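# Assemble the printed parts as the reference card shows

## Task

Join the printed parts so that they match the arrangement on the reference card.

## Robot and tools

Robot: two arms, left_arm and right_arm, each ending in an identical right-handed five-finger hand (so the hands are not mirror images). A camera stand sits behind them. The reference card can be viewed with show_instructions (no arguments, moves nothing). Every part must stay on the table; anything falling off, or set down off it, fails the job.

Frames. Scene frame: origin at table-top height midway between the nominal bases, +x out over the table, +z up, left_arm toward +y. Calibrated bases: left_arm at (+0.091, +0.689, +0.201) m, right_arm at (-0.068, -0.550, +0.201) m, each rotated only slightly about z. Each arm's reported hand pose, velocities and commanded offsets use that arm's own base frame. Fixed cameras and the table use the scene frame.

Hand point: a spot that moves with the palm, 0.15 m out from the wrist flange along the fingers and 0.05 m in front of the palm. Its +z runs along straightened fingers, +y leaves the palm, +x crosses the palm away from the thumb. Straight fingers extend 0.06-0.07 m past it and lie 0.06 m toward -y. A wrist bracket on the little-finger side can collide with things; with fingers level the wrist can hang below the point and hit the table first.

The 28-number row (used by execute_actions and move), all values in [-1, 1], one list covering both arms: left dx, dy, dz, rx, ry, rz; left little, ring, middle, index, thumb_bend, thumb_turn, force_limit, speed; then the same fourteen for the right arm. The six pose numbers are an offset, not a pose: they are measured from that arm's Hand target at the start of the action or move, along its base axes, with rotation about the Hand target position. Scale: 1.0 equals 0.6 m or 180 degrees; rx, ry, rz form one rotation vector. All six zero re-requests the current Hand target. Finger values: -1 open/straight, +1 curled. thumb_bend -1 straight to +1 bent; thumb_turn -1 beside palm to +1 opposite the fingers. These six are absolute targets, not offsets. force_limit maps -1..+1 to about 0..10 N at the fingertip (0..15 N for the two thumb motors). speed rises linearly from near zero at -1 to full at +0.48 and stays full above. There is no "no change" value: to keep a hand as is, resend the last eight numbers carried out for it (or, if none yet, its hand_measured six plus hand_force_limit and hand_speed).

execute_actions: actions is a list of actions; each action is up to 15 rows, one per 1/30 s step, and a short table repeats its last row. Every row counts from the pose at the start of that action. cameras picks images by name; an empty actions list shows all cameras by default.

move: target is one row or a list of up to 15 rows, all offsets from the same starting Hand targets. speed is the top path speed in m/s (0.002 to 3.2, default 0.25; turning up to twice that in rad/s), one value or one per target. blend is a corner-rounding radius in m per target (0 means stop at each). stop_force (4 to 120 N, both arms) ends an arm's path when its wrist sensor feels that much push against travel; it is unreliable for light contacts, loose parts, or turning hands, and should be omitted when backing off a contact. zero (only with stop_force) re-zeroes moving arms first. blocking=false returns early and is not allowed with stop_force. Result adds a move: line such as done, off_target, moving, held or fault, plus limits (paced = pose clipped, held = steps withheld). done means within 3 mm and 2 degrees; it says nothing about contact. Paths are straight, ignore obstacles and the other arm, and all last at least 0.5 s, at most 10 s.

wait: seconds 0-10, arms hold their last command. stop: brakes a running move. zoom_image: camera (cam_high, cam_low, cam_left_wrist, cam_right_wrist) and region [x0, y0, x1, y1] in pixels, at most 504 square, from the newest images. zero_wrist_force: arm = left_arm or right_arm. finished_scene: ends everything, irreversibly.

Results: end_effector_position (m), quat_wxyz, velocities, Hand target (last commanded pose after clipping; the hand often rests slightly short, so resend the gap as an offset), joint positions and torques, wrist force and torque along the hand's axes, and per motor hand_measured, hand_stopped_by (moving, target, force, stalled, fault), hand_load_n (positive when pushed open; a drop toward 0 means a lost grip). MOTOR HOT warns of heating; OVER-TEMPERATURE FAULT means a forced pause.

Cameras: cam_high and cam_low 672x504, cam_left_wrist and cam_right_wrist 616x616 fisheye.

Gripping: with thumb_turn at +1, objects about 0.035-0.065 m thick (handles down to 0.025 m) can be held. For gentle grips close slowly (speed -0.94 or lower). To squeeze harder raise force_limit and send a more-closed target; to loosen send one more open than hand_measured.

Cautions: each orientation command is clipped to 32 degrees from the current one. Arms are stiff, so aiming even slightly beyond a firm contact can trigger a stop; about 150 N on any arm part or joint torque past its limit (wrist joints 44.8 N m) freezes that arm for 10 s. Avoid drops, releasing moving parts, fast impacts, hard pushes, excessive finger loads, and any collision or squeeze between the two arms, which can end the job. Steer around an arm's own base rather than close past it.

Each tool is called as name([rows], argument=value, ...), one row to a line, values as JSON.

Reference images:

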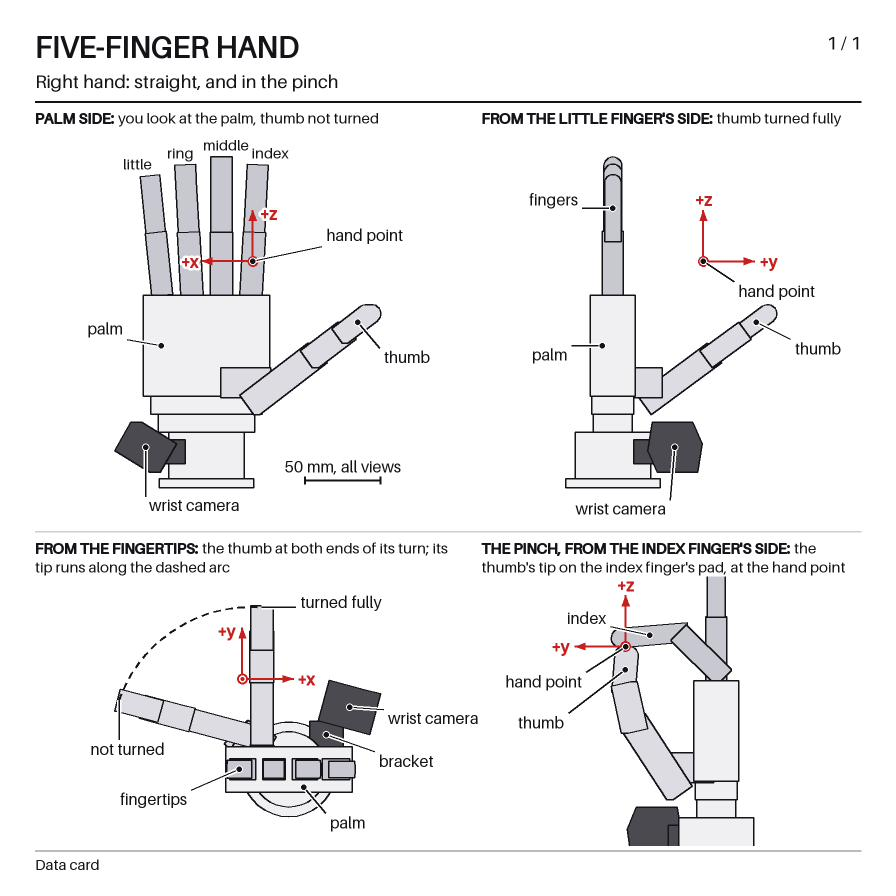

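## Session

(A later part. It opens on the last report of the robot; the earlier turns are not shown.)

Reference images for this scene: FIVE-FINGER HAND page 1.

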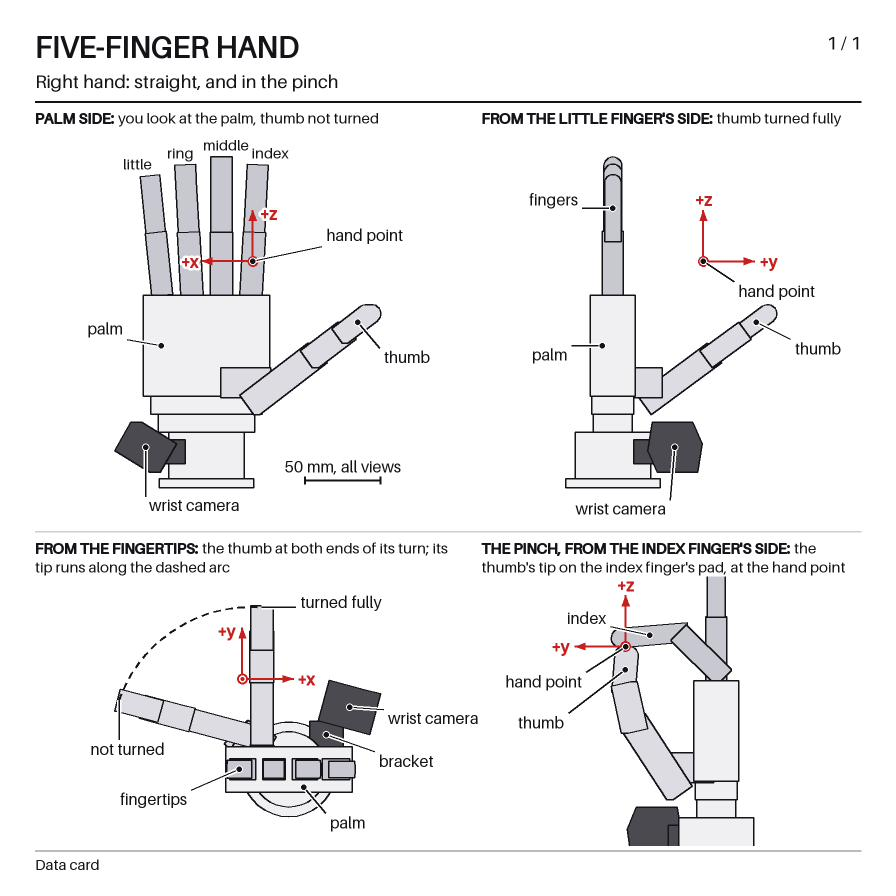

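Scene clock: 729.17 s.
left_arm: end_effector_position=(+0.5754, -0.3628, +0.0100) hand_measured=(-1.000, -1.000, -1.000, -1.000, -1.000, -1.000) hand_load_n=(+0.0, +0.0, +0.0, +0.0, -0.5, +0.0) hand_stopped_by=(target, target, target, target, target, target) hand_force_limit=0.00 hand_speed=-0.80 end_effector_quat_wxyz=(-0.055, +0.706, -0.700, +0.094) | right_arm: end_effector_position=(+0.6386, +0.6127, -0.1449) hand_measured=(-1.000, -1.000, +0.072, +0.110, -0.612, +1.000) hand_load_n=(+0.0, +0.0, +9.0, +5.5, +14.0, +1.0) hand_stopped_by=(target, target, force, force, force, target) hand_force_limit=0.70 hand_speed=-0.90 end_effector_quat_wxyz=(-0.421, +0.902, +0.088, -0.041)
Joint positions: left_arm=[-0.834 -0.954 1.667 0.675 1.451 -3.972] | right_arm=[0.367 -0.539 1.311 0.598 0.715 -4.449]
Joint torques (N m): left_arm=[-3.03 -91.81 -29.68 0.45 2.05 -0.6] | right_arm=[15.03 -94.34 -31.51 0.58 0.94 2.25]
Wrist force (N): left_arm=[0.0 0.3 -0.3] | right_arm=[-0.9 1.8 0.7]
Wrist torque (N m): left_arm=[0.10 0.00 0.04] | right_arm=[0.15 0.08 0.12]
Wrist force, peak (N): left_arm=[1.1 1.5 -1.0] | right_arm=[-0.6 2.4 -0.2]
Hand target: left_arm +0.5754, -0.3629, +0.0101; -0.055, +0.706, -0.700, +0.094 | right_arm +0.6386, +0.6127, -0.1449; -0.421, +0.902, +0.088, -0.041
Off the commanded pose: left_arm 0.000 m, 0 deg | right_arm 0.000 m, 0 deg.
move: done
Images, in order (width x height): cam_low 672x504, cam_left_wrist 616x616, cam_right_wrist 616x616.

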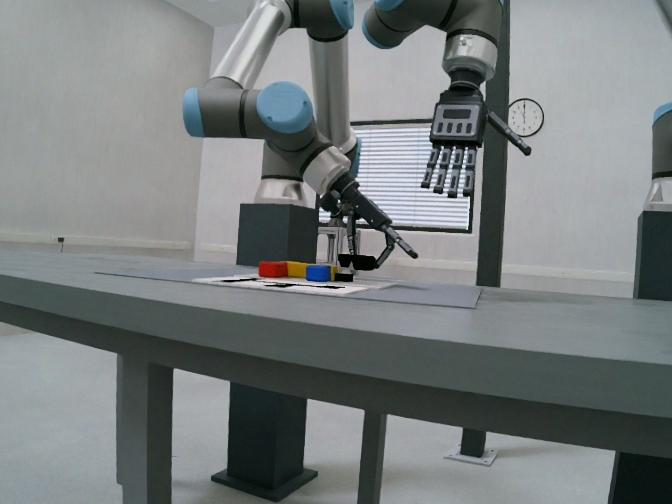

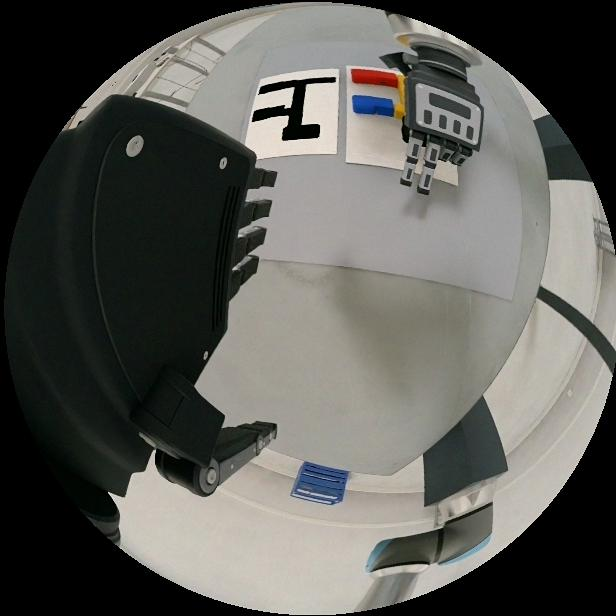

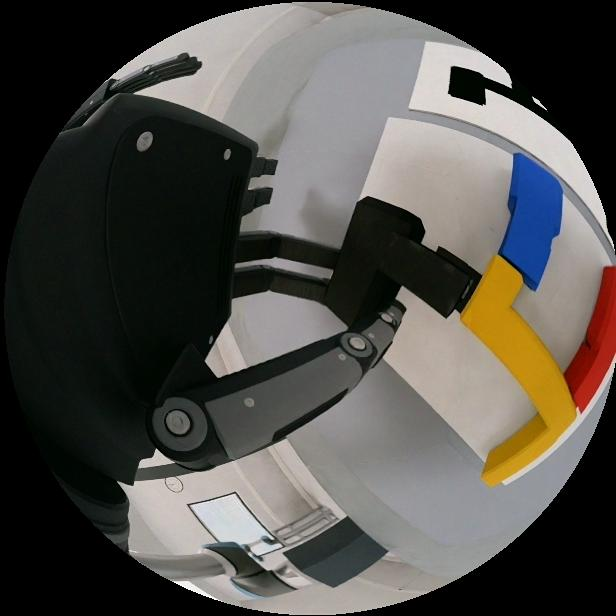

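move(target=[0,0,0,0,0,0,-1,-1,-1,-1,-1,-1,0,-0.8,0,0,-0.018,0,0,0,-1,-1,0.7,0.7,0.5,1,0.7,-0.9], speed=0.02, stop_force=4, cameras=["cam_right_wrist","cam_low"])

zoom_image(camera="cam_right_wrist", region=[300, 180, 500, 380])

zoom_image(camera="cam_low", region=[320, 240, 390, 290])

Scene clock: 737.73 s.
left_arm: end_effector_position=(+0.5754, -0.3629, +0.0101) hand_measured=(-1.000, -1.000, -1.000, -1.000, -1.000, -1.000) hand_load_n=(+0.0, +0.0, +0.0, +0.0, +0.0, +0.0) hand_stopped_by=(target, target, target, target, target, target) hand_force_limit=0.00 hand_speed=-0.80 end_effector_quat_wxyz=(-0.055, +0.706, -0.700, +0.094) | right_arm: end_effector_position=(+0.6386, +0.6127, -0.1557) hand_measured=(-1.000, -1.000, +0.072, +0.110, -0.612, +1.000) hand_load_n=(+0.0, +0.0, +9.0, +5.5, +14.0, +1.0) hand_stopped_by=(target, target, force, force, force, target) hand_force_limit=0.70 hand_speed=-0.90 end_effector_quat_wxyz=(-0.421, +0.902, +0.088, -0.041)
Joint positions: left_arm=[-0.834 -0.954 1.667 0.675 1.452 -3.973] | right_arm=[0.367 -0.527 1.308 0.588 0.715 -4.449]
Joint torques (N m): left_arm=[-7.38 -100.54 -35.77 0.55 1.98 -2.19] | right_arm=[13.35 -113.16 -21.02 6.67 0.59 1.89]
Wrist force (N): left_arm=[-0.2 0.4 -0.1] | right_arm=[-0.8 1.5 0.7]
Wrist torque (N m): left_arm=[0.10 0.01 0.03] | right_arm=[0.10 0.07 0.11]
Wrist force, peak (N): left_arm=[-0.2 0.6 -0.7] | right_arm=[-0.8 1.8 1.2]
Hand target: left_arm +0.5754, -0.3629, +0.0101; -0.055, +0.706, -0.700, +0.094 | right_arm +0.6386, +0.6127, -0.1557; -0.421, +0.902, +0.088, -0.041
Off the commanded pose: left_arm 0.000 m, 0 deg | right_arm 0.000 m, 0 deg.
move: done
Images, in order (width x height): cam_low 672x504, cam_right_wrist 616x616.

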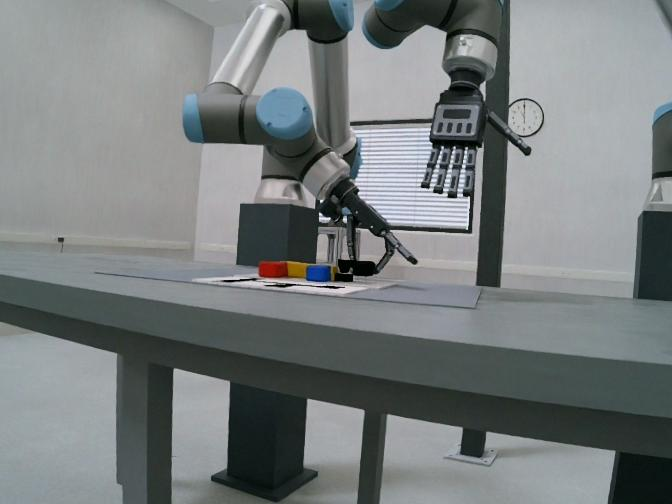

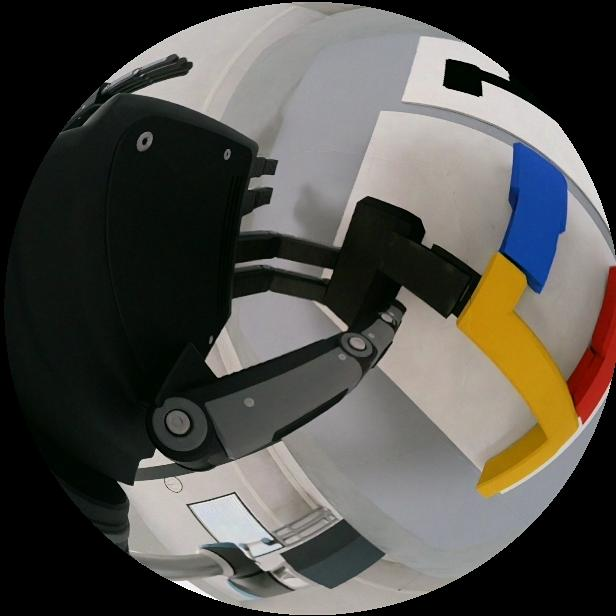

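Scaled by 2.520 from the camera's 616x616 image, which has a finer 880x880 frame.

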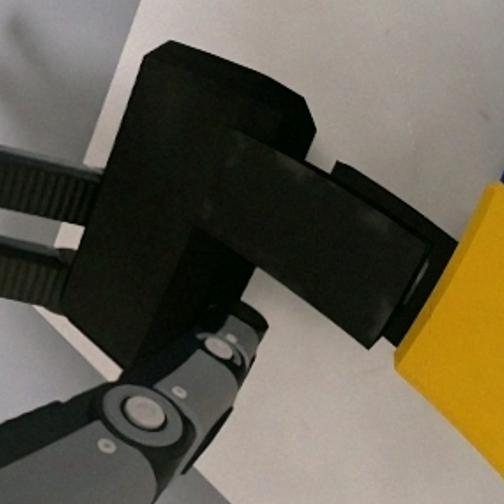

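Scaled by 7.200 from the camera's 672x504 image, which has a finer 960x720 frame.

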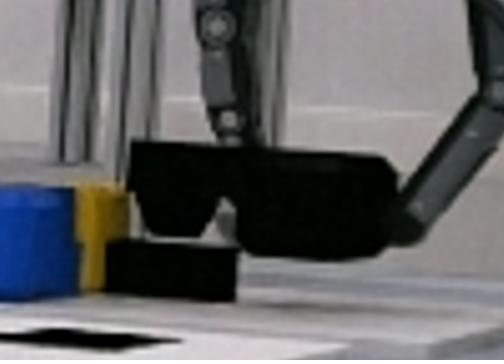

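move(target=[0,0,0,0,0,0,-1,-1,-1,-1,-1,-1,0,-0.8,0.0006,-0.0034,-0.025,0,0,0,-1,-1,0.7,0.7,0.5,1,0.7,-0.9], speed=0.012, stop_force=4, cameras=["cam_right_wrist","cam_low"])

zoom_image(camera="cam_right_wrist", region=[300, 180, 500, 380])

zoom_image(camera="cam_low", region=[320, 240, 390, 290])

Scene clock: 746.63 s.
left_arm: end_effector_position=(+0.5754, -0.3629, +0.0101) hand_measured=(-1.000, -1.000, -1.000, -1.000, -1.000, -1.000) hand_load_n=(+0.0, +0.0, +0.0, +0.0, +0.0, +0.0) hand_stopped_by=(target, target, target, target, target, target) hand_force_limit=0.00 hand_speed=-0.80 end_effector_quat_wxyz=(-0.055, +0.706, -0.700, +0.094) | right_arm: end_effector_position=(+0.6389, +0.6110, -0.1684) hand_measured=(-1.000, -1.000, +0.072, +0.110, -0.612, +1.000) hand_load_n=(+0.0, +0.5, +8.5, +5.5, +14.0, +1.0) hand_stopped_by=(target, target, force, force, force, target) hand_force_limit=0.70 hand_speed=-0.90 end_effector_quat_wxyz=(-0.421, +0.902, +0.088, -0.041)
Joint positions: left_arm=[-0.834 -0.954 1.667 0.675 1.452 -3.973] | right_arm=[0.365 -0.512 1.306 0.578 0.715 -4.452]
Joint torques (N m): left_arm=[-8.64 -101.42 -34.09 0.63 1.87 -1.81] | right_arm=[9.36 -113.19 -18.77 7.31 0.57 2.35]
Wrist force (N): left_arm=[-0.3 0.4 -0.3] | right_arm=[-0.5 1.8 0.7]
Wrist torque (N m): left_arm=[0.11 0.04 0.03] | right_arm=[0.17 0.03 0.13]
Wrist force, peak (N): left_arm=[0.1 0.8 -0.5] | right_arm=[-1.4 -8.3 -7.0]
Hand target: left_arm +0.5754, -0.3629, +0.0101; -0.055, +0.706, -0.700, +0.094 | right_arm +0.6389, +0.6110, -0.1684; -0.421, +0.902, +0.088, -0.041 (not the last commanded pose)
Off the commanded pose: left_arm 0.000 m, 0 deg | right_arm 0.002 m, 0 deg.
move: contact (right_arm)
Images, in order (width x height): cam_low 672x504, cam_right_wrist 616x616.

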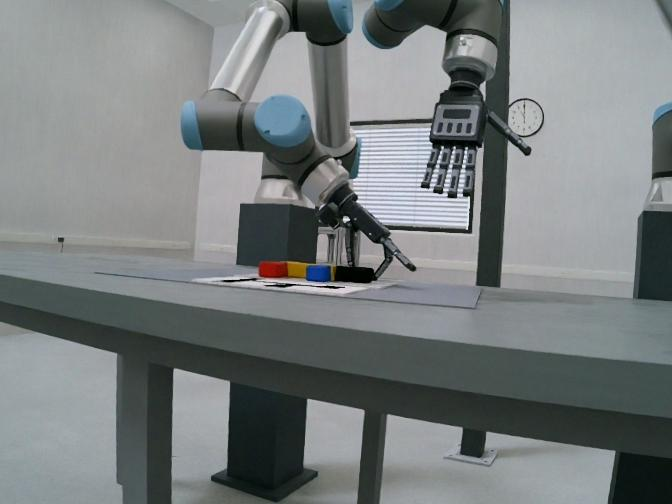

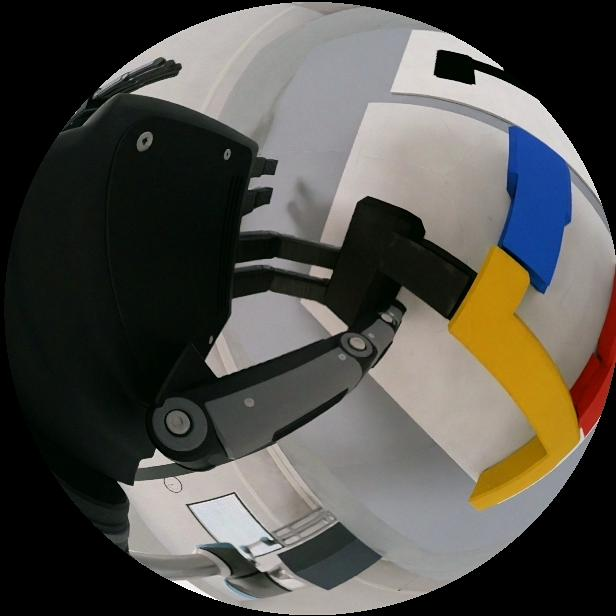

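Scaled by 2.520 from the camera's 616x616 image, which has a finer 880x880 frame.

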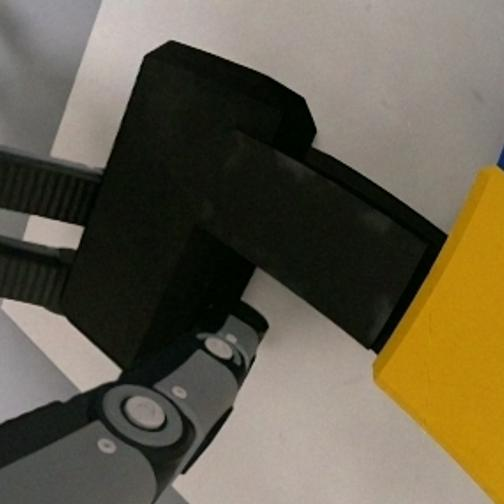

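Scaled by 7.200 from the camera's 672x504 image, which has a finer 960x720 frame.

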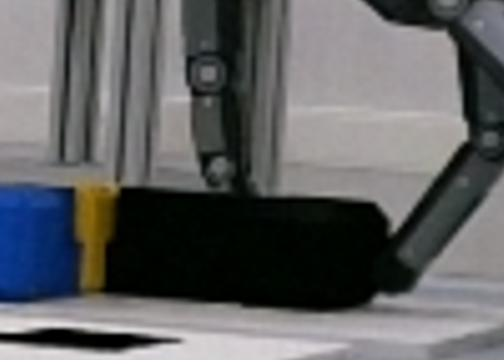

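move(target=[0,0,0,0,0,0,-1,-1,-1,-1,-1,-1,0,-0.8,0.0003,-0.0017,-0.006,0,0,0,-1,-1,0.7,0.7,0.5,1,0.7,-0.9], speed=0.01, stop_force=7, cameras=["cam_right_wrist","cam_low"])

zoom_image(camera="cam_low", region=[320, 240, 390, 290])

zoom_image(camera="cam_right_wrist", region=[300, 180, 500, 380])

Scene clock: 751.83 s.
left_arm: end_effector_position=(+0.5754, -0.3629, +0.0101) hand_measured=(-1.000, -1.000, -1.000, -1.000, -1.000, -1.000) hand_load_n=(+0.0, +0.0, +0.0, +0.0, +0.0, -0.5) hand_stopped_by=(target, target, target, target, target, target) hand_force_limit=0.00 hand_speed=-0.80 end_effector_quat_wxyz=(-0.055, +0.706, -0.700, +0.094) | right_arm: end_effector_position=(+0.6389, +0.6109, -0.1686) hand_measured=(-1.000, -1.000, +0.072, +0.110, -0.612, +1.000) hand_load_n=(+0.0, +0.0, +8.0, +4.5, +14.5, +0.5) hand_stopped_by=(target, target, force, force, force, target) hand_force_limit=0.70 hand_speed=-0.90 end_effector_quat_wxyz=(-0.421, +0.902, +0.088, -0.041)
Joint positions: left_arm=[-0.834 -0.954 1.667 0.675 1.452 -3.973] | right_arm=[0.365 -0.512 1.306 0.578 0.715 -4.453]
Joint torques (N m): left_arm=[-7.58 -101.99 -33.36 0.75 2.26 -1.76] | right_arm=[9.03 -108.49 -27.99 7.59 1.5 2.22]
Wrist force (N): left_arm=[0.0 0.6 -0.5] | right_arm=[0.3 -2.4 -2.7]
Wrist torque (N m): left_arm=[0.15 -0.01 0.06] | right_arm=[0.02 0.16 0.01]
Wrist force, peak (N): left_arm=[0.3 0.9 -0.2] | right_arm=[1.6 -8.2 -6.6]
Hand target: left_arm +0.5754, -0.3629, +0.0101; -0.055, +0.706, -0.700, +0.094 | right_arm +0.6389, +0.6109, -0.1686; -0.421, +0.902, +0.088, -0.041 (not the last commanded pose)
Off the commanded pose: left_arm 0.000 m, 0 deg | right_arm 0.004 m, 0 deg.
move: contact (right_arm)
Images, in order (width x height): cam_low 672x504, cam_right_wrist 616x616.

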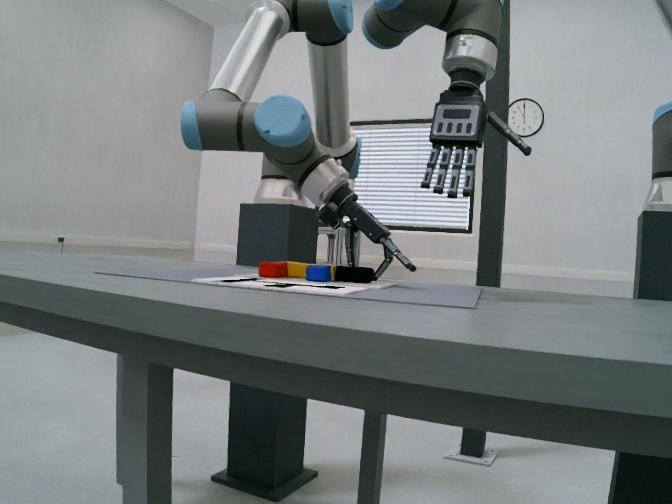

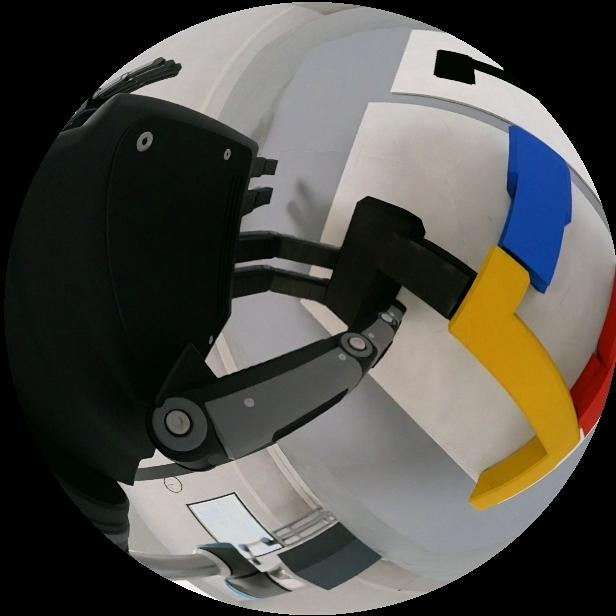

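Scaled by 7.200 from the camera's 672x504 image, which has a finer 960x720 frame.

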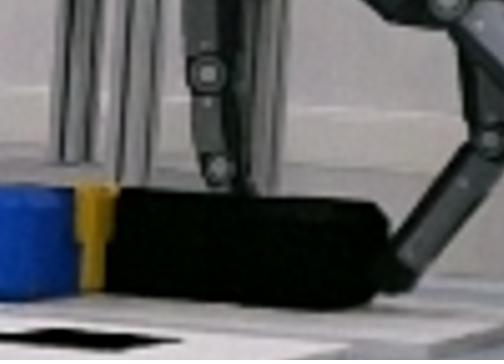

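Scaled by 2.520 from the camera's 616x616 image, which has a finer 880x880 frame.

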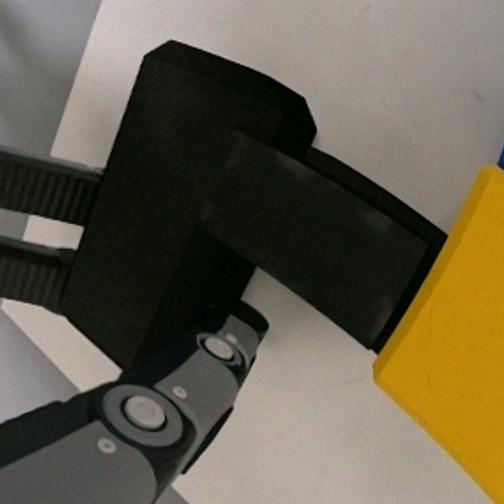

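move([
  [0,0,0,0,0,0,-1,-1,-1,-1,-1,-1,0,-0.8,0,0,-0.001,0,0,0,-1,-1,0.0,0.0,-0.7,1,0.7,-0.94],
  [0,0,0,0,0,0,-1,-1,-1,-1,-1,-1,0,-0.8,0,0,-0.001,0,0,0,-1,-1,-0.5,-0.5,-0.9,1,0.7,-0.9],
], speed=0.02, cameras=["cam_right_wrist"])

move([
  [0,0,0,0,0,0,-1,-1,-1,-1,-1,-1,0,-0.8,0,0,0.05,0,0,0,-1,-1,-0.5,-0.5,-0.9,1,0.7,-0.9],
  [0,0,0,0,0,0,-1,-1,-1,-1,-1,-1,0,-0.8,0,0,0.25,0,0,0,-1,-1,-0.5,-0.5,-0.9,1,0.7,-0.9],
  [0,0,0,0,0,0,-1,-1,-1,-1,-1,-1,0,-0.8,-0.4,0,0.35,0,0,0,-1,-1,-0.5,-0.5,-0.9,1,0.7,-0.9],
], speed=[0.03,0.1,0.25], cameras=["cam_left_wrist","cam_low","cam_high"])

zoom_image(camera="cam_left_wrist", region=[340, 60, 460, 180])

zoom_image(camera="cam_low", region=[240, 230, 400, 310])

Scene clock: 762.80 s.
left_arm: end_effector_position=(+0.5754, -0.3629, +0.0101) hand_measured=(-1.000, -1.000, -1.000, -1.000, -1.000, -1.000) hand_load_n=(+0.0, +0.0, +0.0, +0.0, +0.0, +0.0) hand_stopped_by=(target, target, target, target, target, target) hand_force_limit=0.00 hand_speed=-0.80 end_effector_quat_wxyz=(-0.055, +0.706, -0.700, +0.094) | right_arm: end_effector_position=(+0.6389, +0.6109, -0.1692) hand_measured=(-1.000, -1.000, -0.122, -0.500, -0.900, +1.000) hand_load_n=(+0.0, +0.0, -12.5, +0.0, +0.0, +0.0) hand_stopped_by=(target, target, stalled, target, target, target) hand_force_limit=0.70 hand_speed=-0.90 end_effector_quat_wxyz=(-0.421, +0.902, +0.088, -0.041)
Joint positions: left_arm=[-0.834 -0.954 1.667 0.675 1.452 -3.973] | right_arm=[0.365 -0.511 1.306 0.578 0.715 -4.452]
Joint torques (N m): left_arm=[-8.06 -102.4 -31.75 0.67 2.12 -1.24] | right_arm=[9.23 -81.54 -18.67 -0.97 0.5 2.22]
Wrist force (N): left_arm=[0.1 0.7 -0.6] | right_arm=[-2.0 -2.1 -11.7]
Wrist torque (N m): left_arm=[0.18 -0.01 0.06] | right_arm=[0.13 0.24 0.04]
Wrist force, peak (N): left_arm=[0.0 0.9 -0.5] | right_arm=[-1.8 -1.9 -12.9]
Hand target: left_arm +0.5754, -0.3629, +0.0101; -0.055, +0.706, -0.700, +0.094 | right_arm +0.6389, +0.6109, -0.1692; -0.421, +0.902, +0.088, -0.041
Off the commanded pose: left_arm 0.000 m, 0 deg | right_arm 0.000 m, 0 deg.
move: done
Images, in order (width x height): cam_right_wrist 616x616.

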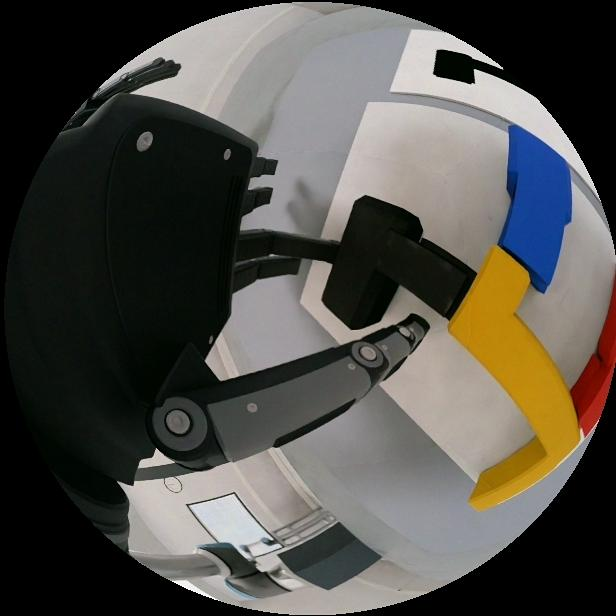

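Scene clock: 766.83 s.
left_arm: end_effector_position=(+0.5754, -0.3629, +0.0101) hand_measured=(-1.000, -1.000, -1.000, -1.000, -1.000, -1.000) hand_load_n=(+0.0, +0.0, +0.0, +0.0, +0.0, +0.0) hand_stopped_by=(target, target, target, target, target, target) hand_force_limit=0.00 hand_speed=-0.80 end_effector_quat_wxyz=(-0.055, +0.706, -0.700, +0.094) | right_arm: end_effector_position=(+0.3990, +0.6110, +0.0408) hand_measured=(-1.000, -1.000, -0.124, -0.500, -0.900, +1.000) hand_load_n=(+0.0, +0.0, +0.0, +0.0, +0.0, +0.0) hand_stopped_by=(target, target, stalled, target, target, target) hand_force_limit=0.70 hand_speed=-0.90 end_effector_quat_wxyz=(-0.421, +0.902, +0.088, -0.041)
Joint positions: left_arm=[-0.834 -0.954 1.667 0.675 1.452 -3.973] | right_arm=[0.505 -1.008 1.781 0.449 0.753 -4.25]
Joint torques (N m): left_arm=[-5.69 -102.95 -29.62 0.64 2.07 -1.2] | right_arm=[-6.86 -74.41 -20.87 7.19 -3.4 -1.83]
Wrist force (N): left_arm=[-0.2 0.3 -0.4] | right_arm=[-0.5 1.4 0.5]
Wrist torque (N m): left_arm=[0.11 0.03 0.03] | right_arm=[0.16 0.12 -0.08]
Wrist force, peak (N): left_arm=[-0.1 0.6 -0.7] | right_arm=[-2.0 -2.3 -12.3]
Hand target: left_arm +0.5754, -0.3629, +0.0101; -0.055, +0.706, -0.700, +0.094 | right_arm +0.3989, +0.6109, +0.0408; -0.421, +0.902, +0.088, -0.041
Off the commanded pose: left_arm 0.000 m, 0 deg | right_arm 0.000 m, 0 deg.
move: done
Images, in order (width x height): cam_high 672x504, cam_low 672x504, cam_left_wrist 616x616.

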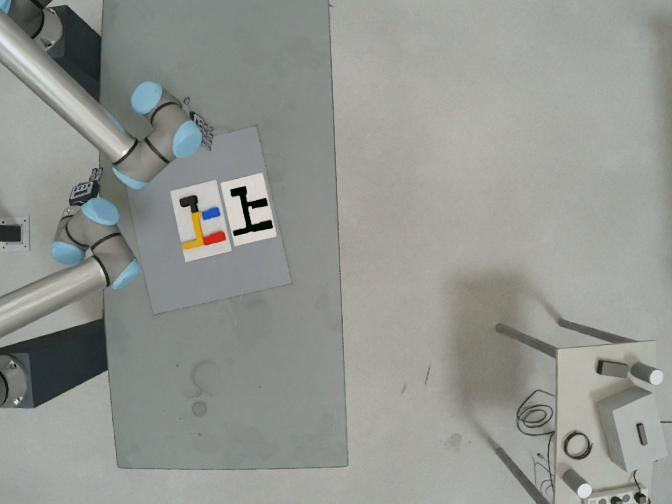

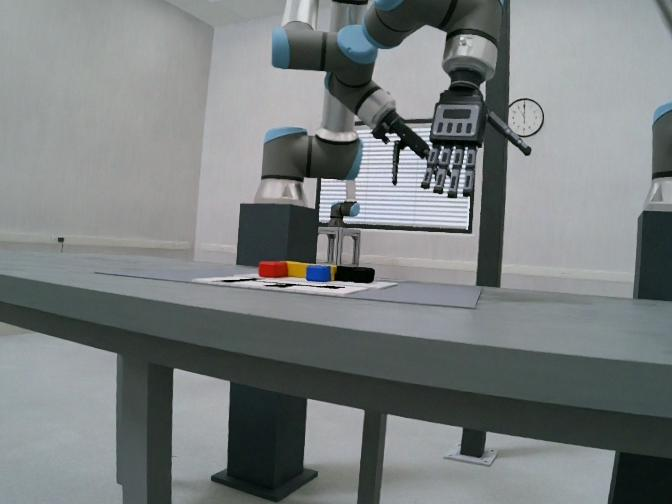

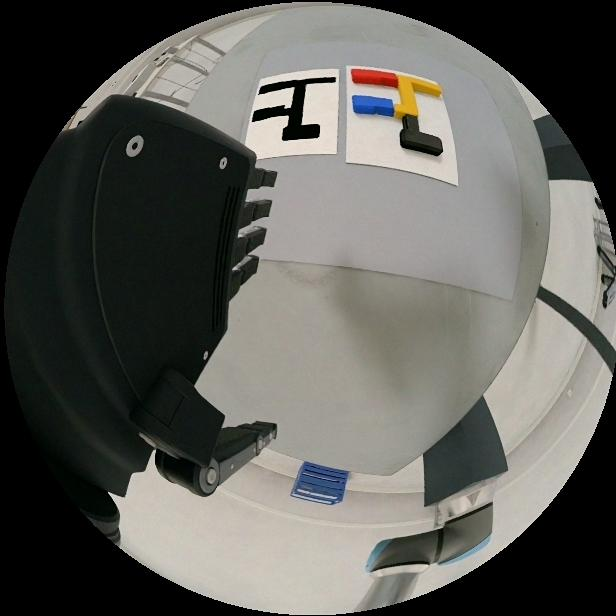

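Scaled by 4.200 from the camera's 616x616 image, which has a finer 880x880 frame.

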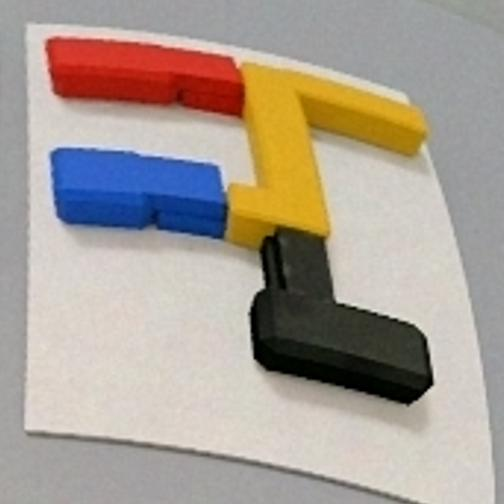

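Scaled by 3.150 from the camera's 672x504 image, which has a finer 960x720 frame.

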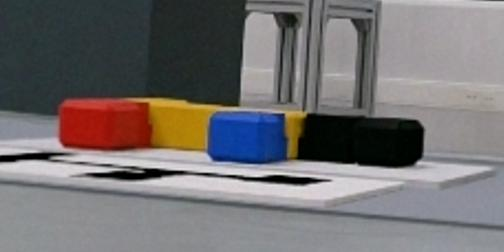

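zoom_image(camera="cam_left_wrist", region=[390, 100, 450, 160])

zoom_image(camera="cam_high", region=[165, 165, 285, 270])

zoom_image(camera="cam_low", region=[310, 250, 390, 295])

Scaled by 8.400 from the camera's 616x616 image, which has a finer 880x880 frame.

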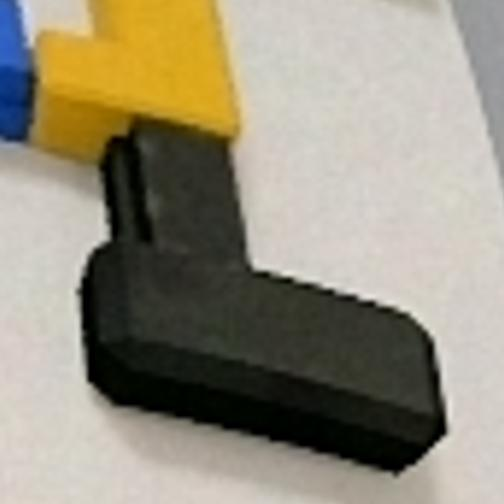

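Scaled by 4.200 from the camera's 672x504 image, which has a finer 960x720 frame.

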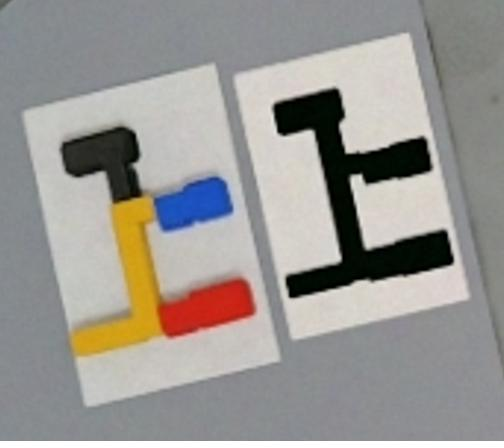

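Scaled by 6.300 from the camera's 672x504 image, which has a finer 960x720 frame.

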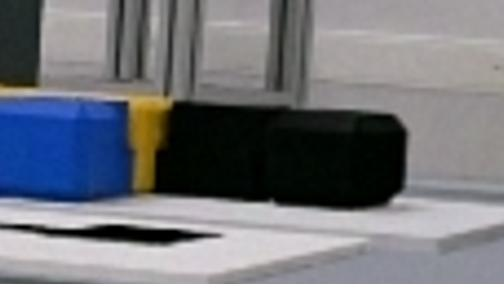

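move(target=[-0.51,0.187,0.197,0,0,-0.328,-1,-1,-1,-1,-1,-1,0,-0.8,0,-0.3,0.1,0,0,0,-1,-1,-0.5,-0.5,-0.9,1,0.7,-0.9])

finished_scene()

Scene clock: 775.57 s.
left_arm: end_effector_position=(+0.2694, -0.2507, +0.1283) hand_measured=(-1.000, -1.000, -1.000, -1.000, -1.000, -1.000) hand_load_n=(+0.0, +0.0, +0.0, +0.0, -0.5, +0.0) hand_stopped_by=(target, target, target, target, target, target) hand_force_limit=0.00 hand_speed=-0.80 end_effector_quat_wxyz=(+0.002, -0.269, +0.957, -0.109) | right_arm: end_effector_position=(+0.3989, +0.4309, +0.1009) hand_measured=(-1.000, -1.000, -0.124, -0.500, -0.900, +1.000) hand_load_n=(+0.0, +0.0, +0.0, +0.0, +0.0, +0.0) hand_stopped_by=(target, target, stalled, target, target, target) hand_force_limit=0.70 hand_speed=-0.90 end_effector_quat_wxyz=(-0.421, +0.902, +0.088, -0.041)
Joint positions: left_arm=[-1.287 -1.572 2.263 0.662 1.57 -3.406] | right_arm=[0.206 -1.163 1.996 0.726 0.698 -4.696]
Joint torques (N m): left_arm=[-4.86 -35.51 -33.86 0.49 -2.24 0.79] | right_arm=[8.18 -40.82 -30.28 -0.78 -3.18 1.34]
Wrist force (N): left_arm=[0.0 0.4 -0.2] | right_arm=[-0.2 1.4 0.8]
Wrist torque (N m): left_arm=[0.09 -0.01 -0.27] | right_arm=[0.16 0.10 0.14]
Wrist force, peak (N): left_arm=[1.0 1.5 -1.1] | right_arm=[-0.7 1.9 1.0]
Hand target: left_arm +0.2694, -0.2507, +0.1283; +0.002, -0.269, +0.957, -0.109 | right_arm +0.3989, +0.4309, +0.1008; -0.421, +0.902, +0.088, -0.041
Off the commanded pose: left_arm 0.000 m, 0 deg | right_arm 0.000 m, 0 deg.
move: done

The scene is finished: the task was done.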